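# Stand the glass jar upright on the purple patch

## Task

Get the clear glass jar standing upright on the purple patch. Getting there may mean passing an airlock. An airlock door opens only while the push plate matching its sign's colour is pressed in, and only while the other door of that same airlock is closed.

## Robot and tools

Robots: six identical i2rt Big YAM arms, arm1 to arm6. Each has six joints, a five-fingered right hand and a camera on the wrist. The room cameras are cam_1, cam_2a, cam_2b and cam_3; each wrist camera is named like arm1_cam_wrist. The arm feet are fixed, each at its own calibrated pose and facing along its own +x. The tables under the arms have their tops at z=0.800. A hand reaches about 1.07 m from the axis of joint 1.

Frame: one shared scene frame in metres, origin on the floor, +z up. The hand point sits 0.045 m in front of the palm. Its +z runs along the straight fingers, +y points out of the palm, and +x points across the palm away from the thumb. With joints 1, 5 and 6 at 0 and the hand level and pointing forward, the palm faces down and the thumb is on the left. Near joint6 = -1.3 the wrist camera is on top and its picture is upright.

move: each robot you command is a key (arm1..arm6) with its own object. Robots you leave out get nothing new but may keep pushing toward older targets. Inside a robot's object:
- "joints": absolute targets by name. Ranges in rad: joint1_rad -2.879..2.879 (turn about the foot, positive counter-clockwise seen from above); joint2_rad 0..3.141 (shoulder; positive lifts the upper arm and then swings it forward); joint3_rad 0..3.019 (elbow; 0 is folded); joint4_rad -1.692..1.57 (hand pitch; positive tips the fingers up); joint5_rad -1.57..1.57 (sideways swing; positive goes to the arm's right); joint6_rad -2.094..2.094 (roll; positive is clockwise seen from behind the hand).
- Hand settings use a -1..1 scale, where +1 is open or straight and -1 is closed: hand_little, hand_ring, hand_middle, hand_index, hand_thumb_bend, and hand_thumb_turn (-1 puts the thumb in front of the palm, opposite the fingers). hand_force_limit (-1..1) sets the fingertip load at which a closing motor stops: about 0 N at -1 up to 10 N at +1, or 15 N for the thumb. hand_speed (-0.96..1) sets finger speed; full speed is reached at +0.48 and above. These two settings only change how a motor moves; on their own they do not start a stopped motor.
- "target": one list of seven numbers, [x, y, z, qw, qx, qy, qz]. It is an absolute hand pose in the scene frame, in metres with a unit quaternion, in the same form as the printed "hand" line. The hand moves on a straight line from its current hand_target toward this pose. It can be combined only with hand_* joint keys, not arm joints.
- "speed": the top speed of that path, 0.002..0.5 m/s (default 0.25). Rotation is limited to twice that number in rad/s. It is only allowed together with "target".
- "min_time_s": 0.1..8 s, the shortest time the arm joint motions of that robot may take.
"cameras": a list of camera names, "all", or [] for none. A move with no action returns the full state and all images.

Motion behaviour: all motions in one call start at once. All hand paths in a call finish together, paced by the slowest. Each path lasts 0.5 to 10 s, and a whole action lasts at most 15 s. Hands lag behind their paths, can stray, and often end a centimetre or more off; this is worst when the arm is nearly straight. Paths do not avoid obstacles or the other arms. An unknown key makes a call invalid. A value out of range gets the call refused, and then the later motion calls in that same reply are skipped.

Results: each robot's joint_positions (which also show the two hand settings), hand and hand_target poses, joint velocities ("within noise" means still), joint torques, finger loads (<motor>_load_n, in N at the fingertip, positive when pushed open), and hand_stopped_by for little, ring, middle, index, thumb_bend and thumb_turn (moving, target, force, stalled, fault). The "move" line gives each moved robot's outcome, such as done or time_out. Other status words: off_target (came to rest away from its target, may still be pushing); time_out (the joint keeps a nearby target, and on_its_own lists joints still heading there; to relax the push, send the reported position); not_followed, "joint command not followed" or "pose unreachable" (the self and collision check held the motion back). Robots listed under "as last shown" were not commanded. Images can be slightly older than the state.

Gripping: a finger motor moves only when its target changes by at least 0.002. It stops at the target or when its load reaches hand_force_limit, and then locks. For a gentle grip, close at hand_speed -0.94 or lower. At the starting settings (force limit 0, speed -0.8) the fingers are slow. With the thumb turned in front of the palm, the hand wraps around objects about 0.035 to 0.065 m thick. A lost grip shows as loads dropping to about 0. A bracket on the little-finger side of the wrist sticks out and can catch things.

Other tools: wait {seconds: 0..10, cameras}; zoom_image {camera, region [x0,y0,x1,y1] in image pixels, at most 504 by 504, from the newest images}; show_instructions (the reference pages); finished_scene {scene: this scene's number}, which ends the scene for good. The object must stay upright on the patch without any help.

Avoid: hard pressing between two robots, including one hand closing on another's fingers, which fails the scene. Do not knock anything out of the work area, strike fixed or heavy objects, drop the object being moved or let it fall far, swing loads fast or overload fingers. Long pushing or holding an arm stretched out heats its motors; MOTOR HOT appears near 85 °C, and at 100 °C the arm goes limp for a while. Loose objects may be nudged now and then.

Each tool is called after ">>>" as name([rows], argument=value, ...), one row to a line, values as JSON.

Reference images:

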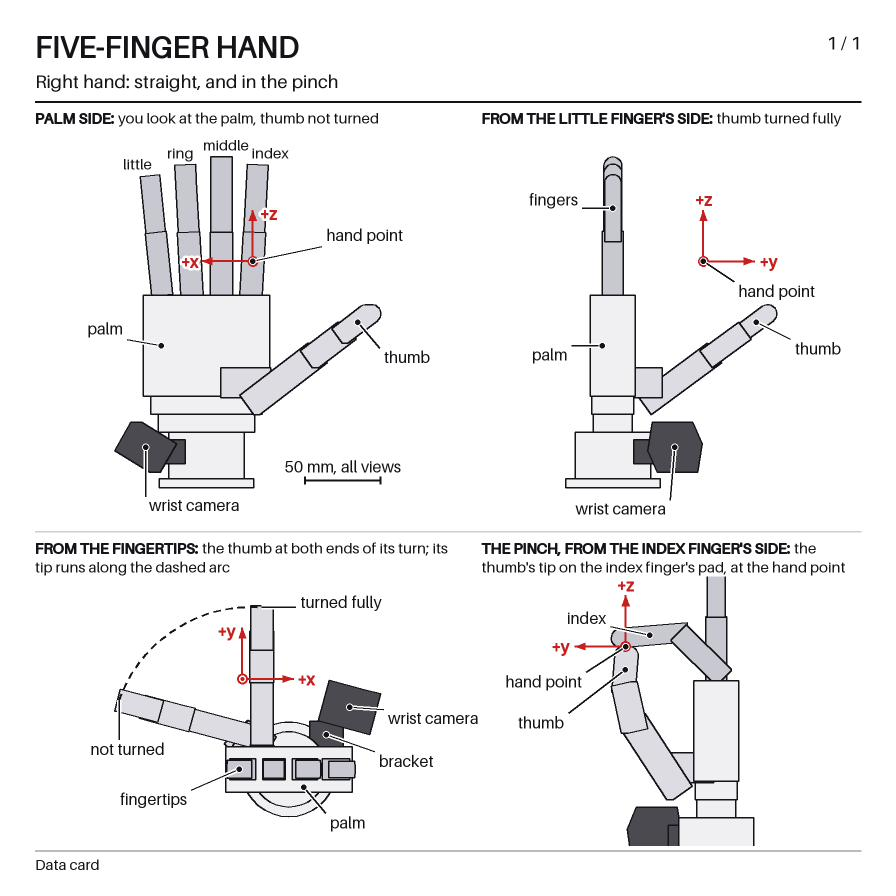

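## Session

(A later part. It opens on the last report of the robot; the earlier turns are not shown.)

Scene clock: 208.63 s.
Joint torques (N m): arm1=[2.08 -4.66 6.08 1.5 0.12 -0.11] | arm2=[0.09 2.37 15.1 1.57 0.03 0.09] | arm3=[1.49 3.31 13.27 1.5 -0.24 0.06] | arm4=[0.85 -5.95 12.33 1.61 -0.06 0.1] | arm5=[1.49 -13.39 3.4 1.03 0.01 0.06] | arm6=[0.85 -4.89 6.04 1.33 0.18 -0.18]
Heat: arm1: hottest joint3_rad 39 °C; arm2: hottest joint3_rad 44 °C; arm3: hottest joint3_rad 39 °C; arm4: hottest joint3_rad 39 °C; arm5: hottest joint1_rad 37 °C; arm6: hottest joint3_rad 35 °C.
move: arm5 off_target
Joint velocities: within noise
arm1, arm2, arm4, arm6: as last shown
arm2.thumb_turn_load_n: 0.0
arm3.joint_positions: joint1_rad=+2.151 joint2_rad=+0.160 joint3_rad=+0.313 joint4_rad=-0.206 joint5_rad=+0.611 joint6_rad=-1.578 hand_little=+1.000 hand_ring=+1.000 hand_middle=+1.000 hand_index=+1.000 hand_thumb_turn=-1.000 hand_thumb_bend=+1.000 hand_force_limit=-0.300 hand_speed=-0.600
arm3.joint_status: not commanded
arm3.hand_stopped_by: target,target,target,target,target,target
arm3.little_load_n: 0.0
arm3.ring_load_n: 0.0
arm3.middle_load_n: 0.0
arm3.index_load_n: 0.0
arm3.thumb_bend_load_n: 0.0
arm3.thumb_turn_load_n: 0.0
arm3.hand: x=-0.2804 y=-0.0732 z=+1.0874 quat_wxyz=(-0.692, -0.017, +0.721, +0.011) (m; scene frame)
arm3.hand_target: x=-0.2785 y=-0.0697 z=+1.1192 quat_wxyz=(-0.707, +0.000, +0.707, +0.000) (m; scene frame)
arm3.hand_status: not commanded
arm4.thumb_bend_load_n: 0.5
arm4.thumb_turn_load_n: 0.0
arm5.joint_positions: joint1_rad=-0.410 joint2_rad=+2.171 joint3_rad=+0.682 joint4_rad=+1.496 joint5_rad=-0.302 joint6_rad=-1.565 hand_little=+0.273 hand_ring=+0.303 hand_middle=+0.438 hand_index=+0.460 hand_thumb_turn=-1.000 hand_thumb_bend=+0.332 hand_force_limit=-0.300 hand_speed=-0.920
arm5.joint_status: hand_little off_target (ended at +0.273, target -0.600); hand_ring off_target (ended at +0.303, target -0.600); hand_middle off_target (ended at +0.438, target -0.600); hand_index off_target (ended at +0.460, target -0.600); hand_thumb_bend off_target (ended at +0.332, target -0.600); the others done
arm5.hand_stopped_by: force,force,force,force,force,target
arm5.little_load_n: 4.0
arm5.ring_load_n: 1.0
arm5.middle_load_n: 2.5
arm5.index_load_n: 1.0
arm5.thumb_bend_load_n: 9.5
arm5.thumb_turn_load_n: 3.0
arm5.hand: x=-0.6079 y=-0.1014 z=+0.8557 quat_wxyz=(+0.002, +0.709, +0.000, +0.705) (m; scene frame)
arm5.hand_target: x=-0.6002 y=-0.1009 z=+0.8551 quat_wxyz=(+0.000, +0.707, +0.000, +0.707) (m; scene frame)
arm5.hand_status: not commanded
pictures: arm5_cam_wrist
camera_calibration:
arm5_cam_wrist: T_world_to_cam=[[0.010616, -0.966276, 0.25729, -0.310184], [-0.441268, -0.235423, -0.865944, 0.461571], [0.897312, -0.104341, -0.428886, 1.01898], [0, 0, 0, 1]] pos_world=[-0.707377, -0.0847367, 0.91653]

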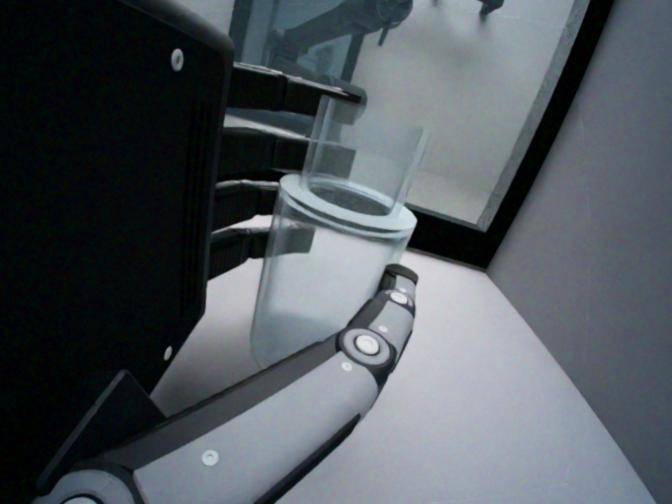

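>>> move(arm5={"target": [-0.63, -0.105, 0.93, -0.0, 0.7071, 0, 0.7071], "speed": 0.15}, cameras=[])

>>> move(arm5={"target": [-0.92, -0.105, 1.14, -0.0, 0.7071, 0, 0.7071], "speed": 0.25}, cameras=["arm5_cam_wrist"])

Scene clock: 212.53 s.
Joint torques (N m): arm1=[2.14 -4.72 6.09 1.5 0.13 -0.11] | arm2=[0.09 1.79 15.01 1.65 -0.01 0.1] | arm3=[1.38 3.31 13.26 1.52 -0.24 0.06] | arm4=[0.79 -6.01 12.38 1.58 -0.08 0.11] | arm5=[0.56 -14.27 2.96 1.4 -0.17 0.04] | arm6=[0.5 -4.48 5.97 1.43 0.13 -0.16]
Heat: arm1: hottest joint3_rad 39 °C; arm2: hottest joint3_rad 44 °C; arm3: hottest joint3_rad 39 °C; arm4: hottest joint3_rad 39 °C; arm5: hottest joint1_rad 37 °C; arm6: hottest joint3_rad 35 °C.
move: arm5 off_target
Joint velocities: within noise
arm1.joint_positions: joint1_rad=+0.502 joint2_rad=+1.145 joint3_rad=+0.312 joint4_rad=+0.860 joint5_rad=+0.447 joint6_rad=-1.572 hand_little=-1.000 hand_ring=-1.000 hand_middle=-1.000 hand_index=-1.000 hand_thumb_turn=+1.000 hand_thumb_bend=+1.000 hand_force_limit=+0.000 hand_speed=+0.300
arm1.joint_status: not commanded
arm1.hand_stopped_by: target,target,target,target,target,target
arm1.little_load_n: 0.0
arm1.ring_load_n: 0.0
arm1.middle_load_n: 0.0
arm1.index_load_n: 0.0
arm1.thumb_bend_load_n: 0.0
arm1.thumb_turn_load_n: 0.0
arm1.hand: x=+0.7657 y=-1.8289 z=+0.9921 quat_wxyz=(-0.710, +0.008, +0.704, +0.002) (m; scene frame)
arm1.hand_target: x=+0.7699 y=-1.8338 z=+0.9899 quat_wxyz=(-0.707, +0.000, +0.707, +0.000) (m; scene frame)
arm1.hand_status: not commanded
arm2, arm3, arm4, arm6: as last shown
arm2.thumb_turn_load_n: 0.5
arm4.little_load_n: -6.5
arm4.thumb_bend_load_n: 0.0
arm4.thumb_turn_load_n: 0.5
arm5.joint_positions: joint1_rad=-0.433 joint2_rad=+1.923 joint3_rad=+0.576 joint4_rad=+1.335 joint5_rad=-0.333 joint6_rad=-1.562 hand_little=+0.273 hand_ring=+0.303 hand_middle=+0.438 hand_index=+0.460 hand_thumb_turn=-1.000 hand_thumb_bend=+0.332 hand_force_limit=-0.300 hand_speed=-0.920
arm5.joint_status: not commanded
arm5.hand_stopped_by: force,force,force,force,force,target
arm5.little_load_n: 3.0
arm5.ring_load_n: 0.5
arm5.middle_load_n: 2.5
arm5.index_load_n: 1.5
arm5.thumb_bend_load_n: 9.0
arm5.thumb_turn_load_n: 4.5
arm5.hand: x=-0.6309 y=-0.1007 z=+0.9168 quat_wxyz=(-0.004, +0.715, +0.000, +0.699) (m; scene frame)
arm5.hand_target: x=-0.6300 y=-0.1050 z=+0.9299 quat_wxyz=(+0.000, +0.707, +0.000, +0.707) (m; scene frame)
arm5.hand_status: off_target (0.014 m and 1.4 deg from the pose sent, 0.078 m and 0.4 deg at the start)
pictures: none
No camera images: "cameras" was empty.

Scene clock: 215.50 s.
Joint torques (N m): arm1=[2.08 -4.72 6.06 1.48 0.13 -0.11] | arm2=[0.38 2.14 14.93 1.55 0.02 0.09] | arm3=[1.32 3.31 13.26 1.52 -0.24 0.06] | arm4=[0.91 -5.89 12.37 1.61 -0.08 0.11] | arm5=[1.2 1.67 14.87 0.98 -0.05 -0.14] | arm6=[0.67 -5.01 6.15 1.28 0.17 -0.16]
Heat: arm1: hottest joint3_rad 39 °C; arm2: hottest joint3_rad 44 °C; arm3: hottest joint3_rad 39 °C; arm4: hottest joint3_rad 39 °C; arm5: hottest joint1_rad 37 °C; arm6: hottest joint3_rad 35 °C.
move: arm5 off_target
Joint velocities: within noise
arm1, arm3, arm6: as last shown
arm2.joint_positions: joint1_rad=+0.207 joint2_rad=+0.010 joint3_rad=+0.289 joint4_rad=-0.344 joint5_rad=+0.220 joint6_rad=-1.582 hand_little=+1.000 hand_ring=+1.000 hand_middle=+1.000 hand_index=+1.000 hand_thumb_turn=-1.000 hand_thumb_bend=+1.000 hand_force_limit=-0.300 hand_speed=-0.600
arm2.joint_status: not commanded
arm2.hand_stopped_by: target,target,target,target,target,target
arm2.little_load_n: -0.5
arm2.ring_load_n: 0.0
arm2.middle_load_n: 0.0
arm2.index_load_n: 0.0
arm2.thumb_bend_load_n: 0.0
arm2.thumb_turn_load_n: 0.5
arm2.hand: x=+0.9208 y=+0.1431 z=+1.1194 quat_wxyz=(+0.690, +0.008, -0.724, -0.010) (m; scene frame)
arm2.hand_target: x=+0.9271 y=+0.1431 z=+1.1495 quat_wxyz=(+0.707, +0.000, -0.707, +0.000) (m; scene frame)
arm2.hand_status: not commanded
arm3.index_load_n: -0.5
arm3.thumb_turn_load_n: 0.5
arm4.joint_positions: joint1_rad=-1.626 joint2_rad=+1.495 joint3_rad=+0.449 joint4_rad=+1.001 joint5_rad=-0.029 joint6_rad=-1.572 hand_little=-1.000 hand_ring=-1.000 hand_middle=-1.000 hand_index=-1.000 hand_thumb_turn=+1.000 hand_thumb_bend=+1.000 hand_force_limit=+0.000 hand_speed=+0.300
arm4.joint_status: not commanded
arm4.hand_stopped_by: target,target,target,target,target,target
arm4.little_load_n: -6.0
arm4.ring_load_n: 0.0
arm4.middle_load_n: 0.0
arm4.index_load_n: 0.0
arm4.thumb_bend_load_n: 0.0
arm4.thumb_turn_load_n: 0.5
arm4.hand: x=-0.4943 y=-1.8595 z=+0.9708 quat_wxyz=(+0.691, +0.002, -0.723, -0.005) (m; scene frame)
arm4.hand_target: x=-0.5260 y=-1.8605 z=+0.9909 quat_wxyz=(+0.707, +0.000, -0.707, +0.000) (m; scene frame)
arm4.hand_status: not commanded
arm5.joint_positions: joint1_rad=-1.212 joint2_rad=+0.312 joint3_rad=+0.200 joint4_rad=+0.048 joint5_rad=-1.110 joint6_rad=-1.522 hand_little=+0.273 hand_ring=+0.303 hand_middle=+0.438 hand_index=+0.460 hand_thumb_turn=-1.000 hand_thumb_bend=+0.332 hand_force_limit=-0.300 hand_speed=-0.920
arm5.joint_status: not commanded
arm5.hand_stopped_by: force,force,force,force,force,target
arm5.little_load_n: 3.0
arm5.ring_load_n: 0.5
arm5.middle_load_n: 2.5
arm5.index_load_n: 1.5
arm5.thumb_bend_load_n: 9.5
arm5.thumb_turn_load_n: 4.5
arm5.hand: x=-0.9243 y=-0.0968 z=+1.0867 quat_wxyz=(-0.036, +0.720, -0.034, +0.692) (m; scene frame)
arm5.hand_target: x=-0.9226 y=-0.1016 z=+1.1388 quat_wxyz=(+0.000, +0.707, +0.000, +0.707) (m; scene frame)
arm5.hand_status: off_target (0.054 m and 6.1 deg from the pose sent, 0.365 m and 1.4 deg at the start)
pictures: arm5_cam_wrist
camera_calibration:
arm5_cam_wrist: T_world_to_cam=[[0.0232109, -0.98723, 0.157603, -0.243917], [-0.470143, -0.149905, -0.869767, 0.508706], [0.882285, -0.0539081, -0.467618, 1.43555], [0, 0, 0, 1]] pos_world=[-1.02174, -0.0871567, 1.15219]

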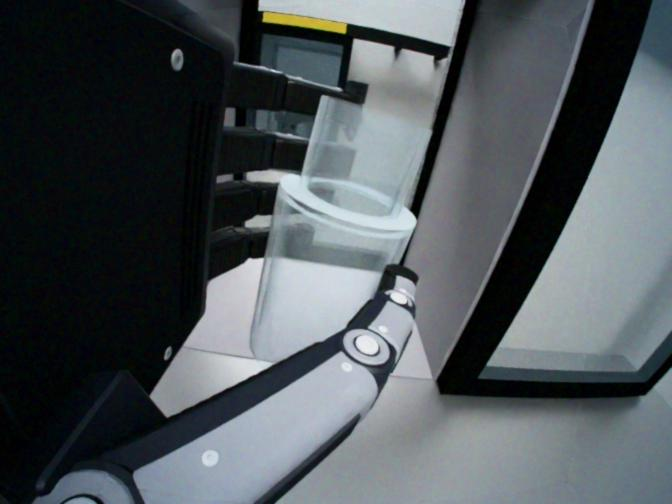

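>>> move(arm5={"joints": {"joint1_rad": -1.455, "joint2_rad": 0.95, "joint3_rad": 0.35, "joint4_rad": 0.6, "joint5_rad": 0.222, "joint6_rad": -1.5708}, "min_time_s": 2.5}, arm4={"target": [-0.42, -1.86, 0.99, 0.7071, 0, -0.7071, 0], "speed": 0.15}, cameras=["arm5_cam_wrist"])

Scene clock: 219.57 s.
Joint torques (N m): arm1=[2.02 -4.72 6.08 1.47 0.13 -0.11] | arm2=[0.5 2.32 14.89 1.63 0 0.13] | arm3=[1.49 3.37 13.26 1.5 -0.24 0.06] | arm4=[-0.38 -6.48 5.22 1.69 -0.09 0.1] | arm5=[0.56 -2.78 12.86 2.67 0.06 -0.14] | arm6=[1.2 -4.84 6.19 1.25 0.13 -0.18]
Heat: arm1: hottest joint3_rad 38 °C; arm2: hottest joint3_rad 44 °C; arm3: hottest joint3_rad 39 °C; arm4: hottest joint3_rad 39 °C; arm5: hottest joint1_rad 37 °C; arm6: hottest joint3_rad 35 °C.
move: arm4 done; arm5 done
Joint velocities: within noise
arm1, arm2, arm3: as last shown
arm1.index_load_n: -0.5
arm2.little_load_n: 0.0
arm3.index_load_n: 0.0
arm3.thumb_turn_load_n: 0.0
arm4.joint_positions: joint1_rad=-1.626 joint2_rad=+1.268 joint3_rad=+0.264 joint4_rad=+1.005 joint5_rad=-0.043 joint6_rad=-1.572 hand_little=-1.000 hand_ring=-1.000 hand_middle=-1.000 hand_index=-1.000 hand_thumb_turn=+1.000 hand_thumb_bend=+1.000 hand_force_limit=+0.000 hand_speed=+0.300
arm4.joint_status: not commanded
arm4.hand_stopped_by: target,target,target,target,target,target
arm4.little_load_n: 0.0
arm4.ring_load_n: 0.0
arm4.middle_load_n: 0.0
arm4.index_load_n: 0.0
arm4.thumb_bend_load_n: 0.0
arm4.thumb_turn_load_n: 0.0
arm4.hand: x=-0.4234 y=-1.8648 z=+0.9905 quat_wxyz=(+0.707, +0.007, -0.707, +0.000) (m; scene frame)
arm4.hand_target: x=-0.4201 y=-1.8600 z=+0.9900 quat_wxyz=(+0.707, +0.000, -0.707, +0.000) (m; scene frame)
arm4.hand_status: done (0.006 m and 0.8 deg from the pose sent, 0.077 m and 2.6 deg at the start)
arm5.joint_positions: joint1_rad=-1.447 joint2_rad=+0.951 joint3_rad=+0.277 joint4_rad=+0.570 joint5_rad=+0.219 joint6_rad=-1.554 hand_little=+0.273 hand_ring=+0.303 hand_middle=+0.438 hand_index=+0.460 hand_thumb_turn=-1.000 hand_thumb_bend=+0.332 hand_force_limit=-0.300 hand_speed=-0.920
arm5.joint_status: all done
arm5.hand_stopped_by: force,force,force,force,force,target
arm5.little_load_n: 3.0
arm5.ring_load_n: 0.5
arm5.middle_load_n: 2.5
arm5.index_load_n: 1.5
arm5.thumb_bend_load_n: 9.0
arm5.thumb_turn_load_n: 4.5
arm5.hand: x=-1.1855 y=-0.3341 z=+1.0520 quat_wxyz=(+0.478, +0.530, -0.516, +0.474) (m; scene frame)
arm5.hand_target: x=-1.1847 y=-0.3541 z=+1.1013 quat_wxyz=(+0.505, +0.501, -0.495, +0.499) (m; scene frame)
arm5.hand_status: not commanded
arm6.joint_positions: joint1_rad=+0.316 joint2_rad=+1.318 joint3_rad=+0.183 joint4_rad=+1.140 joint5_rad=+0.275 joint6_rad=-1.556 hand_little=-1.000 hand_ring=-1.000 hand_middle=-1.000 hand_index=-1.000 hand_thumb_turn=+1.000 hand_thumb_bend=+1.000 hand_force_limit=+0.500 hand_speed=+0.300
arm6.joint_status: not commanded
arm6.hand_stopped_by: target,target,target,target,target,target
arm6.little_load_n: 0.0
arm6.ring_load_n: 0.0
arm6.middle_load_n: 0.0
arm6.index_load_n: 0.0
arm6.thumb_bend_load_n: 0.0
arm6.thumb_turn_load_n: 0.0
arm6.hand: x=-0.7976 y=+1.6578 z=+0.9906 quat_wxyz=(-0.002, +0.705, -0.006, +0.710) (m; scene frame)
arm6.hand_target: x=-0.7999 y=+1.6599 z=+0.9900 quat_wxyz=(+0.000, +0.707, +0.000, +0.707) (m; scene frame)
arm6.hand_status: not commanded
pictures: arm5_cam_wrist
camera_calibration:
arm5_cam_wrist: T_world_to_cam=[[-0.962014, -0.0453323, 0.269211, -1.43747], [-0.253619, 0.513342, -0.819852, 0.746043], [-0.101032, -0.856986, -0.505339, 0.24261], [0, 0, 0, 1]] pos_world=[-1.16915, -0.240226, 1.12123]

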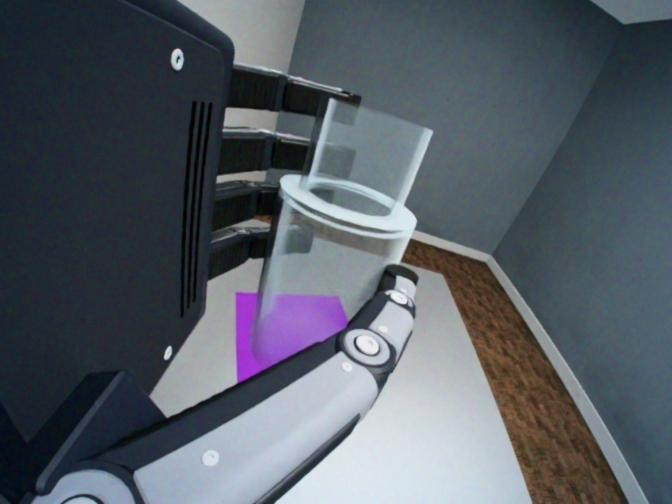

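>>> move(arm5={"target": [-1.196, -0.49, 0.93, 0.5, 0.5, -0.5, 0.5], "speed": 0.2}, cameras=["arm5_cam_wrist", "cam_3"])

Scene clock: 223.23 s.
Joint torques (N m): arm1=[1.96 -4.78 6.06 1.51 0.13 -0.11] | arm2=[0.15 2.37 15.06 1.61 0.02 0.1] | arm3=[1.49 3.37 13.26 1.52 -0.23 0.06] | arm4=[-0.44 -6.59 5.18 1.73 -0.09 0.11] | arm5=[0.38 -12.34 5.49 2.63 -0.15 -0.02] | arm6=[0.56 -4.25 6.06 1.31 0.13 -0.19]
Heat: arm1: hottest joint3_rad 38 °C; arm2: hottest joint3_rad 44 °C; arm3: hottest joint3_rad 40 °C; arm4: hottest joint3_rad 39 °C; arm5: hottest joint3_rad 38 °C; arm6: hottest joint3_rad 35 °C.
move: arm5 off_target
Joint velocities: within noise
arm1, arm2, arm3, arm4, arm6: as last shown
arm1.index_load_n: 0.0
arm3.thumb_turn_load_n: 0.5
arm5.joint_positions: joint1_rad=-1.550 joint2_rad=+1.918 joint3_rad=+0.543 joint4_rad=+1.297 joint5_rad=+0.120 joint6_rad=-1.554 hand_little=+0.273 hand_ring=+0.303 hand_middle=+0.438 hand_index=+0.460 hand_thumb_turn=-1.000 hand_thumb_bend=+0.332 hand_force_limit=-0.300 hand_speed=-0.920
arm5.joint_status: not commanded
arm5.hand_stopped_by: force,force,force,force,force,target
arm5.little_load_n: 3.0
arm5.ring_load_n: 0.5
arm5.middle_load_n: 3.0
arm5.index_load_n: 1.5
arm5.thumb_bend_load_n: 9.5
arm5.thumb_turn_load_n: 4.5
arm5.hand: x=-1.1935 y=-0.4725 z=+0.9077 quat_wxyz=(+0.482, +0.520, -0.515, +0.483) (m; scene frame)
arm5.hand_target: x=-1.1960 y=-0.4887 z=+0.9302 quat_wxyz=(+0.500, +0.500, -0.500, +0.500) (m; scene frame)
arm5.hand_status: off_target (0.028 m and 4.0 deg from the pose sent, 0.198 m and 5.5 deg at the start)
pictures: arm5_cam_wrist, cam_3
camera_calibration:
arm5_cam_wrist: T_world_to_cam=[[-0.965688, -0.0352272, 0.257305, -1.40134], [-0.24059, 0.494422, -0.835263, 0.717307], [-0.0977932, -0.868508, -0.485932, 0.0309974], [0, 0, 0, 1]] pos_world=[-1.17765, -0.377096, 0.974775]

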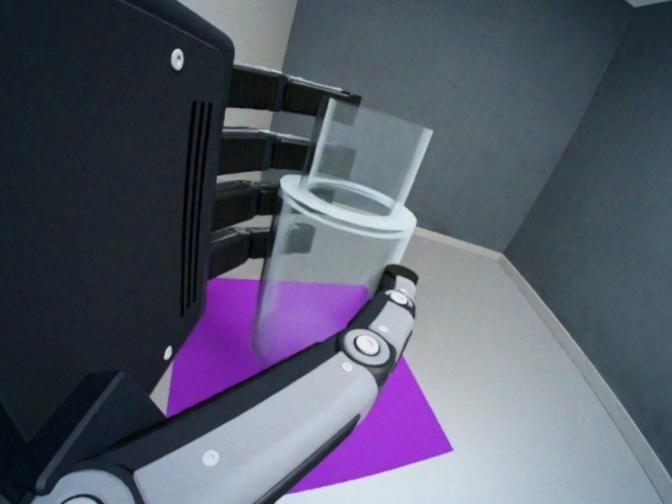

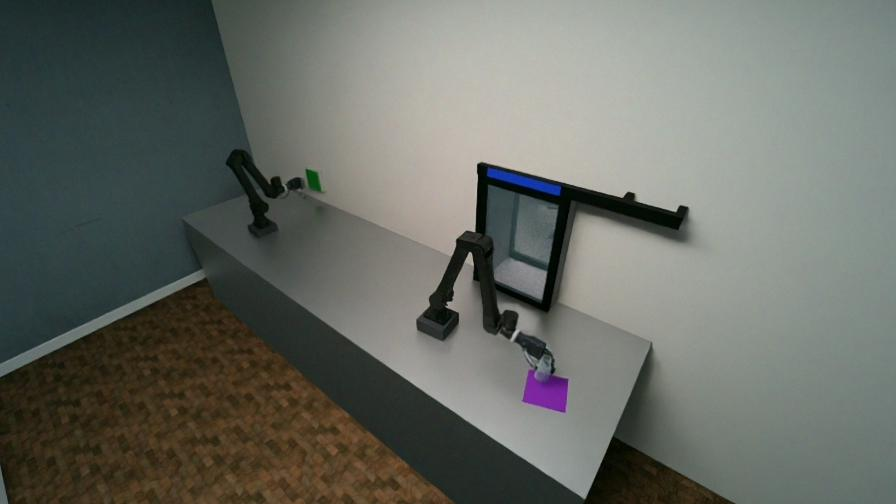

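>>> move(arm5={"target": [-1.202, -0.524, 0.893, 0.515, 0.4845, -0.4845, 0.515], "speed": 0.12}, cameras=["arm5_cam_wrist"])

Scene clock: 225.93 s.
Joint torques (N m): arm1=[2.14 -4.66 6.09 1.51 0.13 -0.11] | arm2=[0.32 2.61 15.01 1.61 -0.01 0.09] | arm3=[1.49 3.37 13.27 1.5 -0.23 0.06] | arm4=[-0.21 -6.65 5.23 1.7 -0.1 0.11] | arm5=[0.62 -14.39 4.48 2.63 -0.17 -0.08] | arm6=[0.44 -5.07 6.15 1.32 0.13 -0.16]
Heat: arm1: hottest joint3_rad 38 °C; arm2: hottest joint3_rad 44 °C; arm3: hottest joint3_rad 40 °C; arm4: hottest joint3_rad 39 °C; arm5: hottest joint1_rad 37 °C; arm6: hottest joint3_rad 35 °C.
move: arm5 off_target
Joint velocities: within noise
arm1, arm2, arm3, arm4, arm6: as last shown
arm1.thumb_turn_load_n: 0.5
arm3.thumb_turn_load_n: 0.0
arm4.ring_load_n: 0.5
arm5.joint_positions: joint1_rad=-1.572 joint2_rad=+2.130 joint3_rad=+0.669 joint4_rad=+1.448 joint5_rad=+0.099 joint6_rad=-1.554 hand_little=+0.273 hand_ring=+0.303 hand_middle=+0.438 hand_index=+0.460 hand_thumb_turn=-1.000 hand_thumb_bend=+0.332 hand_force_limit=-0.300 hand_speed=-0.920
arm5.joint_status: not commanded
arm5.hand_stopped_by: force,force,force,force,force,target
arm5.little_load_n: 3.0
arm5.ring_load_n: 0.5
arm5.middle_load_n: 2.5
arm5.index_load_n: 1.5
arm5.thumb_bend_load_n: 9.5
arm5.thumb_turn_load_n: 4.0
arm5.hand: x=-1.1987 y=-0.5094 z=+0.8715 quat_wxyz=(+0.496, +0.502, -0.501, +0.501) (m; scene frame)
arm5.hand_target: x=-1.2020 y=-0.5229 z=+0.8931 quat_wxyz=(+0.515, +0.485, -0.485, +0.515) (m; scene frame)
arm5.hand_status: off_target (0.026 m and 3.9 deg from the pose sent, 0.054 m and 7.5 deg at the start)
arm6.ring_load_n: 0.5
pictures: arm5_cam_wrist
camera_calibration:
arm5_cam_wrist: T_world_to_cam=[[-0.967839, -0.018262, 0.250909, -1.38667], [-0.233102, 0.440198, -0.867115, 0.713195], [-0.0946143, -0.897715, -0.430298, -0.0785938], [0, 0, 0, 1]] pos_world=[-1.18326, -0.409825, 0.932531]

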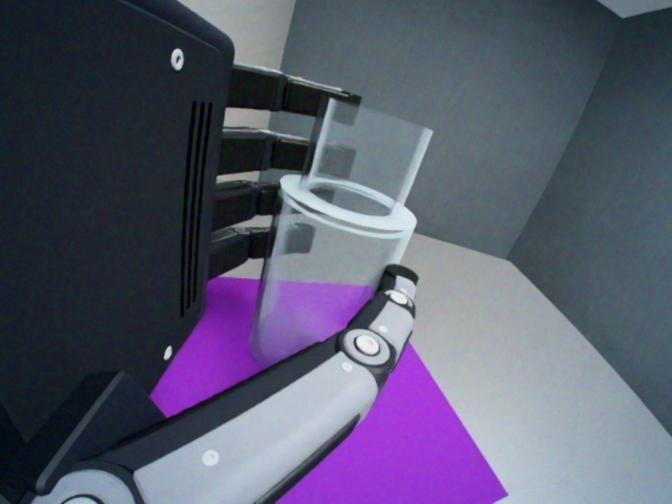

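>>> move(arm5={"target": [-1.202, -0.524, 0.879, 0.515, 0.4845, -0.4845, 0.515], "speed": 0.06}, cameras=[])

>>> move(arm5={"target": [-1.202, -0.524, 0.872, 0.515, 0.4845, -0.4845, 0.515], "speed": 0.05}, cameras=["arm5_cam_wrist"])

Scene clock: 227.63 s.
Joint torques (N m): arm1=[2.08 -4.78 6.06 1.51 0.13 -0.11] | arm2=[0.26 2.32 15.01 1.66 0.02 0.08] | arm3=[1.44 3.37 13.24 1.51 -0.24 0.06] | arm4=[-0.38 -6.48 5.27 1.66 -0.08 0.11] | arm5=[0.5 -14.45 4.22 2.66 -0.15 -0.08] | arm6=[0.62 -4.37 6.15 1.44 0.14 -0.18]
Heat: arm1: hottest joint3_rad 38 °C; arm2: hottest joint3_rad 44 °C; arm3: hottest joint3_rad 40 °C; arm4: hottest joint3_rad 38 °C; arm5: hottest joint1_rad 37 °C; arm6: hottest joint3_rad 35 °C.
move: arm5 off_target
Joint velocities: within noise
arm1, arm2, arm3, arm4, arm6: as last shown
arm1.ring_load_n: 0.5
arm1.thumb_turn_load_n: 0.0
arm2.thumb_turn_load_n: 0.0
arm3.thumb_turn_load_n: 0.5
arm4.ring_load_n: 0.0
arm5.joint_positions: joint1_rad=-1.572 joint2_rad=+2.174 joint3_rad=+0.680 joint4_rad=+1.482 joint5_rad=+0.099 joint6_rad=-1.554 hand_little=+0.273 hand_ring=+0.303 hand_middle=+0.438 hand_index=+0.460 hand_thumb_turn=-1.000 hand_thumb_bend=+0.332 hand_force_limit=-0.300 hand_speed=-0.920
arm5.joint_status: not commanded
arm5.hand_stopped_by: force,force,force,force,force,target
arm5.little_load_n: 3.0
arm5.ring_load_n: 0.5
arm5.middle_load_n: 2.5
arm5.index_load_n: 1.5
arm5.thumb_bend_load_n: 9.0
arm5.thumb_turn_load_n: 4.0
arm5.hand: x=-1.1988 y=-0.5095 z=+0.8591 quat_wxyz=(+0.497, +0.501, -0.501, +0.501) (m; scene frame)
arm5.hand_target: x=-1.2020 y=-0.5229 z=+0.8791 quat_wxyz=(+0.515, +0.485, -0.485, +0.515) (m; scene frame)
arm5.hand_status: off_target (0.025 m and 3.8 deg from the pose sent, 0.017 m and 3.9 deg at the start)
arm6.ring_load_n: 0.0
pictures: none
No camera images: "cameras" was empty.

Scene clock: 228.60 s.
Joint torques (N m): arm1=[2.08 -4.84 6.06 1.48 0.13 -0.11] | arm2=[0.32 1.96 14.99 1.52 0.02 0.11] | arm3=[1.49 3.37 13.26 1.48 -0.24 0.06] | arm4=[-0.44 -6.71 5.23 1.61 -0.09 0.1] | arm5=[0.44 -14.45 3.99 2.67 -0.16 -0.08] | arm6=[0.5 -4.89 6.17 1.31 0.14 -0.2]
Heat: arm1: hottest joint3_rad 38 °C; arm2: hottest joint3_rad 44 °C; arm3: hottest joint3_rad 40 °C; arm4: hottest joint3_rad 38 °C; arm5: hottest joint1_rad 37 °C; arm6: hottest joint3_rad 35 °C.
move: arm5 off_target
Joint velocities: within noise
arm1, arm2, arm3, arm4, arm6: as last shown
arm1.ring_load_n: 0.0
arm5.joint_positions: joint1_rad=-1.572 joint2_rad=+2.196 joint3_rad=+0.689 joint4_rad=+1.499 joint5_rad=+0.099 joint6_rad=-1.554 hand_little=+0.273 hand_ring=+0.303 hand_middle=+0.438 hand_index=+0.460 hand_thumb_turn=-1.000 hand_thumb_bend=+0.332 hand_force_limit=-0.300 hand_speed=-0.920
arm5.joint_status: not commanded
arm5.hand_stopped_by: force,force,force,force,force,target
arm5.little_load_n: 3.0
arm5.ring_load_n: 0.5
arm5.middle_load_n: 2.5
arm5.index_load_n: 1.0
arm5.thumb_bend_load_n: 9.0
arm5.thumb_turn_load_n: 4.5
arm5.hand: x=-1.1988 y=-0.5106 z=+0.8537 quat_wxyz=(+0.497, +0.500, -0.500, +0.502) (m; scene frame)
arm5.hand_target: x=-1.2020 y=-0.5231 z=+0.8722 quat_wxyz=(+0.515, +0.485, -0.485, +0.515) (m; scene frame)
arm5.hand_status: off_target (0.023 m and 3.6 deg from the pose sent, 0.020 m and 3.7 deg at the start)
pictures: arm5_cam_wrist
camera_calibration:
arm5_cam_wrist: T_world_to_cam=[[-0.967986, -0.0169705, 0.25043, -1.38149], [-0.232615, 0.435503, -0.869614, 0.698595], [-0.0943052, -0.900028, -0.425508, -0.0922586], [0, 0, 0, 1]] pos_world=[-1.18346, -0.41072, 0.914218]

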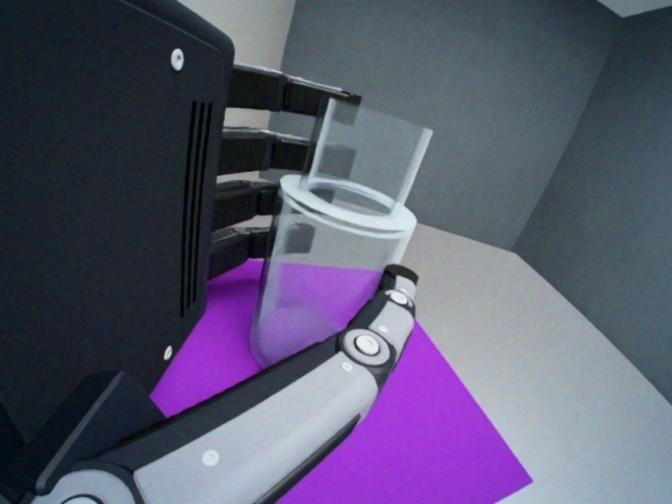

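Not in contact yet; continue down.

>>> move(arm5={"target": [-1.202, -0.524, 0.866, 0.515, 0.4845, -0.4845, 0.515], "speed": 0.05}, cameras=[])

>>> move(arm5={"target": [-1.202, -0.524, 0.86, 0.515, 0.4845, -0.4845, 0.515], "speed": 0.05}, cameras=[])

Scene clock: 230.00 s.
Joint torques (N m): arm1=[2.02 -4.72 6.09 1.48 0.13 -0.11] | arm2=[0.32 2.43 15.09 1.5 -0.01 0.09] | arm3=[1.44 3.31 13.26 1.5 -0.24 0.06] | arm4=[-0.38 -6.59 5.22 1.69 -0.09 0.12] | arm5=[0.32 -14.04 3.81 2.45 -0.15 -0.08] | arm6=[0.15 -4.37 6.08 1.24 0.15 -0.17]
Heat: arm1: hottest joint3_rad 38 °C; arm2: hottest joint3_rad 44 °C; arm3: hottest joint3_rad 40 °C; arm4: hottest joint3_rad 38 °C; arm5: hottest joint1_rad 37 °C; arm6: hottest joint3_rad 35 °C.
move: arm5 off_target
Joint velocities: within noise
arm1, arm2, arm4, arm6: as last shown
arm2.thumb_turn_load_n: 0.5
arm3.joint_positions: joint1_rad=+2.151 joint2_rad=+0.160 joint3_rad=+0.313 joint4_rad=-0.206 joint5_rad=+0.611 joint6_rad=-1.578 hand_little=+1.000 hand_ring=+1.000 hand_middle=+1.000 hand_index=+1.000 hand_thumb_turn=-1.000 hand_thumb_bend=+1.000 hand_force_limit=-0.300 hand_speed=-0.600
arm3.joint_status: not commanded
arm3.hand_stopped_by: target,target,target,target,target,target
arm3.little_load_n: 0.0
arm3.ring_load_n: 0.0
arm3.middle_load_n: 0.0
arm3.index_load_n: 0.0
arm3.thumb_bend_load_n: 0.0
arm3.thumb_turn_load_n: 0.5
arm3.hand: x=-0.2804 y=-0.0732 z=+1.0874 quat_wxyz=(-0.692, -0.017, +0.721, +0.011) (m; scene frame)
arm3.hand_target: x=-0.2785 y=-0.0697 z=+1.1192 quat_wxyz=(-0.707, +0.000, +0.707, +0.000) (m; scene frame)
arm3.hand_status: not commanded
arm5.joint_positions: joint1_rad=-1.572 joint2_rad=+2.210 joint3_rad=+0.698 joint4_rad=+1.518 joint5_rad=+0.099 joint6_rad=-1.554 hand_little=+0.273 hand_ring=+0.303 hand_middle=+0.438 hand_index=+0.460 hand_thumb_turn=-1.000 hand_thumb_bend=+0.332 hand_force_limit=-0.300 hand_speed=-0.920
arm5.joint_status: not commanded
arm5.hand_stopped_by: force,force,force,force,force,target
arm5.little_load_n: 3.5
arm5.ring_load_n: 0.5
arm5.middle_load_n: 2.5
arm5.index_load_n: 1.0
arm5.thumb_bend_load_n: 9.5
arm5.thumb_turn_load_n: 4.0
arm5.hand: x=-1.1986 y=-0.5127 z=+0.8532 quat_wxyz=(+0.500, +0.497, -0.497, +0.506) (m; scene frame)
arm5.hand_target: x=-1.2020 y=-0.5233 z=+0.8660 quat_wxyz=(+0.515, +0.485, -0.485, +0.515) (m; scene frame)
arm5.hand_status: off_target (0.017 m and 2.8 deg from the pose sent, 0.018 m and 3.6 deg at the start)
pictures: none
No camera images: "cameras" was empty.

Scene clock: 230.97 s.
Joint torques (N m): arm1=[2.08 -4.78 6.08 1.5 0.12 -0.11] | arm2=[0.62 2.55 15.06 1.58 0.03 0.12] | arm3=[1.44 3.43 13.26 1.51 -0.24 0.06] | arm4=[-0.26 -6.48 5.23 1.72 -0.09 0.11] | arm5=[0.56 -13.51 3.58 2.17 -0.15 -0.05] | arm6=[0.73 -4.6 6.09 1.25 0.12 -0.16]
Heat: arm1: hottest joint3_rad 38 °C; arm2: hottest joint3_rad 44 °C; arm3: hottest joint3_rad 40 °C; arm4: hottest joint3_rad 38 °C; arm5: hottest joint1_rad 37 °C; arm6: hottest joint3_rad 35 °C.
move: arm5 off_target
Joint velocities: within noise
arm1.joint_positions: joint1_rad=+0.502 joint2_rad=+1.145 joint3_rad=+0.312 joint4_rad=+0.860 joint5_rad=+0.447 joint6_rad=-1.572 hand_little=-1.000 hand_ring=-1.000 hand_middle=-1.000 hand_index=-1.000 hand_thumb_turn=+1.000 hand_thumb_bend=+1.000 hand_force_limit=+0.000 hand_speed=+0.300
arm1.joint_status: not commanded
arm1.hand_stopped_by: target,target,target,target,target,target
arm1.little_load_n: 0.0
arm1.ring_load_n: 0.0
arm1.middle_load_n: 0.0
arm1.index_load_n: 0.0
arm1.thumb_bend_load_n: 0.0
arm1.thumb_turn_load_n: 0.0
arm1.hand: x=+0.7657 y=-1.8289 z=+0.9921 quat_wxyz=(-0.710, +0.008, +0.704, +0.002) (m; scene frame)
arm1.hand_target: x=+0.7699 y=-1.8338 z=+0.9899 quat_wxyz=(-0.707, +0.000, +0.707, +0.000) (m; scene frame)
arm1.hand_status: not commanded
arm2, arm3, arm4, arm6: as last shown
arm2.thumb_turn_load_n: 0.0
arm3.thumb_turn_load_n: 0.0
arm4.little_load_n: 0.5
arm5.joint_positions: joint1_rad=-1.572 joint2_rad=+2.224 joint3_rad=+0.707 joint4_rad=+1.537 joint5_rad=+0.099 joint6_rad=-1.557 hand_little=+0.273 hand_ring=+0.303 hand_middle=+0.438 hand_index=+0.460 hand_thumb_turn=-1.000 hand_thumb_bend=+0.332 hand_force_limit=-0.300 hand_speed=-0.920
arm5.joint_status: not commanded
arm5.hand_stopped_by: force,force,force,force,force,target
arm5.little_load_n: 4.0
arm5.ring_load_n: 1.0
arm5.middle_load_n: 2.5
arm5.index_load_n: 1.0
arm5.thumb_bend_load_n: 9.5
arm5.thumb_turn_load_n: 3.0
arm5.hand: x=-1.1984 y=-0.5150 z=+0.8532 quat_wxyz=(+0.504, +0.494, -0.493, +0.509) (m; scene frame)
arm5.hand_target: x=-1.2019 y=-0.5236 z=+0.8602 quat_wxyz=(+0.515, +0.485, -0.485, +0.515) (m; scene frame)
arm5.hand_status: off_target (0.012 m and 2.0 deg from the pose sent, 0.013 m and 2.8 deg at the start)
pictures: none
No camera images: "cameras" was empty.

>>> move(arm5={"joints": {"hand_thumb_bend": 1, "hand_little": 1, "hand_ring": 1, "hand_middle": 1, "hand_index": 1, "hand_speed": -0.6}}, cameras=[])

>>> move(arm5={"target": [-1.202, -0.40, 0.90, 0.5, 0.5, -0.5, 0.5], "speed": 0.08}, cameras=["arm5_cam_wrist", "cam_3"])

Scene clock: 233.20 s.
Joint torques (N m): arm1=[2.08 -4.72 6.06 1.48 0.12 -0.11] | arm2=[0.21 2.61 15.01 1.68 0 0.1] | arm3=[1.38 3.37 13.29 1.54 -0.24 0.06] | arm4=[-0.38 -6.53 5.24 1.65 -0.09 0.11] | arm5=[0.38 -13.68 3.25 2.24 -0.14 -0.03] | arm6=[0.73 -4.42 6.04 1.47 0.15 -0.18]
Heat: arm1: hottest joint3_rad 37 °C; arm2: hottest joint3_rad 45 °C; arm3: hottest joint3_rad 41 °C; arm4: hottest joint3_rad 38 °C; arm5: hottest joint1_rad 37 °C; arm6: hottest joint3_rad 35 °C.
move: arm5 done
Joint velocities: within noise
arm1, arm3, arm4, arm6: as last shown
arm2.joint_positions: joint1_rad=+0.207 joint2_rad=+0.010 joint3_rad=+0.289 joint4_rad=-0.344 joint5_rad=+0.220 joint6_rad=-1.582 hand_little=+1.000 hand_ring=+1.000 hand_middle=+1.000 hand_index=+1.000 hand_thumb_turn=-1.000 hand_thumb_bend=+1.000 hand_force_limit=-0.300 hand_speed=-0.600
arm2.joint_status: not commanded
arm2.hand_stopped_by: target,target,target,target,target,target
arm2.little_load_n: 0.0
arm2.ring_load_n: 0.0
arm2.middle_load_n: 0.0
arm2.index_load_n: 0.0
arm2.thumb_bend_load_n: 0.0
arm2.thumb_turn_load_n: 0.5
arm2.hand: x=+0.9208 y=+0.1431 z=+1.1194 quat_wxyz=(+0.690, +0.008, -0.724, -0.010) (m; scene frame)
arm2.hand_target: x=+0.9271 y=+0.1431 z=+1.1495 quat_wxyz=(+0.707, +0.000, -0.707, +0.000) (m; scene frame)
arm2.hand_status: not commanded
arm4.little_load_n: 0.0
arm5.joint_positions: joint1_rad=-1.573 joint2_rad=+2.226 joint3_rad=+0.711 joint4_rad=+1.537 joint5_rad=+0.099 joint6_rad=-1.557 hand_little=+1.000 hand_ring=+1.000 hand_middle=+1.000 hand_index=+1.000 hand_thumb_turn=-1.000 hand_thumb_bend=+1.000 hand_force_limit=-0.300 hand_speed=-0.600
arm5.joint_status: all done
arm5.hand_stopped_by: target,target,target,target,target,target
arm5.little_load_n: 0.0
arm5.ring_load_n: 0.0
arm5.middle_load_n: 0.0
arm5.index_load_n: 0.0
arm5.thumb_bend_load_n: 0.0
arm5.thumb_turn_load_n: 0.0
arm5.hand: x=-1.1985 y=-0.5164 z=+0.8531 quat_wxyz=(+0.505, +0.493, -0.492, +0.510) (m; scene frame)
arm5.hand_target: x=-1.2019 y=-0.5235 z=+0.8600 quat_wxyz=(+0.515, +0.485, -0.485, +0.515) (m; scene frame)
arm5.hand_status: not commanded
pictures: none
No camera images: "cameras" was empty.

Scene clock: 235.40 s.
Joint torques (N m): arm1=[2.02 -4.72 6.09 1.48 0.13 -0.12] | arm2=[0.21 1.96 15.04 1.61 0.05 0.13] | arm3=[1.44 3.31 13.24 1.5 -0.24 0.06] | arm4=[-0.32 -6.36 5.29 1.72 -0.1 0.1] | arm5=[1.79 -11.58 0.54 2.19 0.04 0.1] | arm6=[0.73 -4.66 6.16 1.28 0.14 -0.19]
Heat: arm1: hottest joint3_rad 37 °C; arm2: hottest joint3_rad 45 °C; arm3: hottest joint3_rad 41 °C; arm4: hottest joint3_rad 38 °C; arm5: hottest joint1_rad 37 °C; arm6: hottest joint3_rad 35 °C.
move: arm5 off_target
Joint velocities: within noise
arm1, arm2, arm3: as last shown
arm1.thumb_bend_load_n: 0.5
arm2.thumb_turn_load_n: 0.0
arm3.little_load_n: 0.5
arm3.index_load_n: 0.5
arm4.joint_positions: joint1_rad=-1.626 joint2_rad=+1.268 joint3_rad=+0.264 joint4_rad=+1.005 joint5_rad=-0.043 joint6_rad=-1.572 hand_little=-1.000 hand_ring=-1.000 hand_middle=-1.000 hand_index=-1.000 hand_thumb_turn=+1.000 hand_thumb_bend=+1.000 hand_force_limit=+0.000 hand_speed=+0.300
arm4.joint_status: not commanded
arm4.hand_stopped_by: target,target,target,target,target,target
arm4.little_load_n: 0.0
arm4.ring_load_n: 0.0
arm4.middle_load_n: 0.0
arm4.index_load_n: 0.0
arm4.thumb_bend_load_n: 0.0
arm4.thumb_turn_load_n: 0.0
arm4.hand: x=-0.4234 y=-1.8648 z=+0.9905 quat_wxyz=(+0.707, +0.007, -0.707, +0.000) (m; scene frame)
arm4.hand_target: x=-0.4201 y=-1.8600 z=+0.9900 quat_wxyz=(+0.707, +0.000, -0.707, +0.000) (m; scene frame)
arm4.hand_status: not commanded
arm5.joint_positions: joint1_rad=-1.550 joint2_rad=+1.983 joint3_rad=+0.362 joint4_rad=+1.553 joint5_rad=+0.136 joint6_rad=-1.557 hand_little=+1.000 hand_ring=+1.000 hand_middle=+1.000 hand_index=+1.000 hand_thumb_turn=-1.000 hand_thumb_bend=+1.000 hand_force_limit=-0.300 hand_speed=-0.600
arm5.joint_status: not commanded
arm5.hand_stopped_by: target,target,target,target,target,target
arm5.little_load_n: 0.0
arm5.ring_load_n: 0.0
arm5.middle_load_n: 0.0
arm5.index_load_n: 0.0
arm5.thumb_bend_load_n: 0.0
arm5.thumb_turn_load_n: 0.0
arm5.hand: x=-1.2061 y=-0.4003 z=+0.8897 quat_wxyz=(+0.489, +0.514, -0.516, +0.480) (m; scene frame)
arm5.hand_target: x=-1.2020 y=-0.4002 z=+0.9003 quat_wxyz=(+0.492, +0.506, -0.509, +0.492) (m; scene frame)
arm5.hand_status: off_target (0.011 m and 3.6 deg from the pose sent, 0.126 m and 1.7 deg at the start; a joint's target at an end of its range on 59 of 66 steps)
arm6.joint_positions: joint1_rad=+0.316 joint2_rad=+1.318 joint3_rad=+0.183 joint4_rad=+1.140 joint5_rad=+0.275 joint6_rad=-1.556 hand_little=-1.000 hand_ring=-1.000 hand_middle=-1.000 hand_index=-1.000 hand_thumb_turn=+1.000 hand_thumb_bend=+1.000 hand_force_limit=+0.500 hand_speed=+0.300
arm6.joint_status: not commanded
arm6.hand_stopped_by: target,target,target,target,target,target
arm6.little_load_n: 0.0
arm6.ring_load_n: 0.0
arm6.middle_load_n: 0.0
arm6.index_load_n: 0.0
arm6.thumb_bend_load_n: 0.0
arm6.thumb_turn_load_n: 0.0
arm6.hand: x=-0.7976 y=+1.6578 z=+0.9906 quat_wxyz=(-0.002, +0.705, -0.006, +0.710) (m; scene frame)
arm6.hand_target: x=-0.7999 y=+1.6599 z=+0.9900 quat_wxyz=(+0.000, +0.707, +0.000, +0.707) (m; scene frame)
arm6.hand_status: not commanded
pictures: arm5_cam_wrist, cam_3
camera_calibration:
arm5_cam_wrist: T_world_to_cam=[[-0.965244, -0.0181783, 0.260719, -1.40198], [-0.235833, 0.490531, -0.838906, 0.671024], [-0.112641, -0.871234, -0.477769, 0.0575737], [0, 0, 0, 1]] pos_world=[-1.18852, -0.304483, 0.955956]

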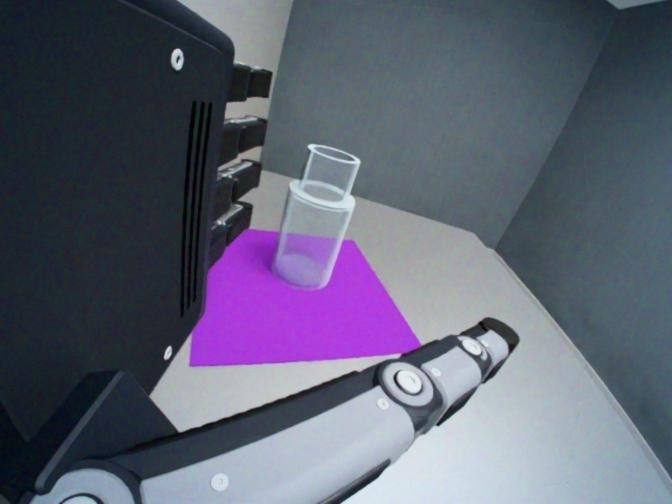

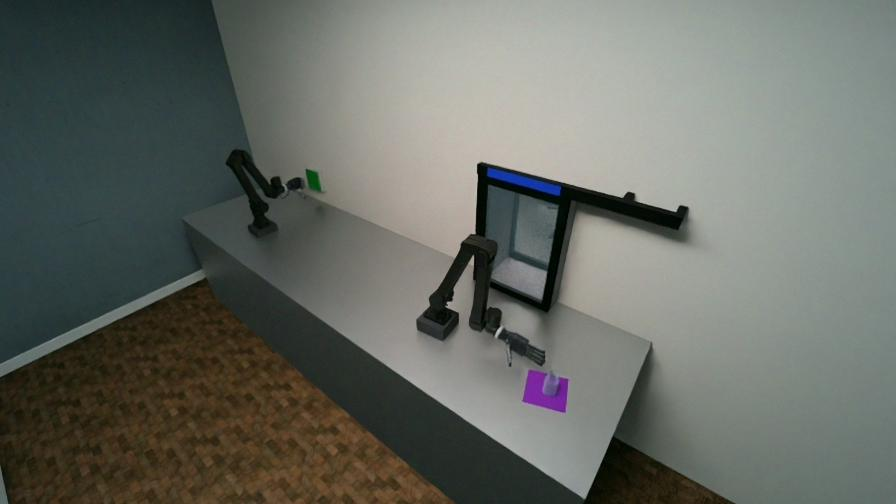

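>>> finished_scene(scene=1)

The scene is finished: the task was done.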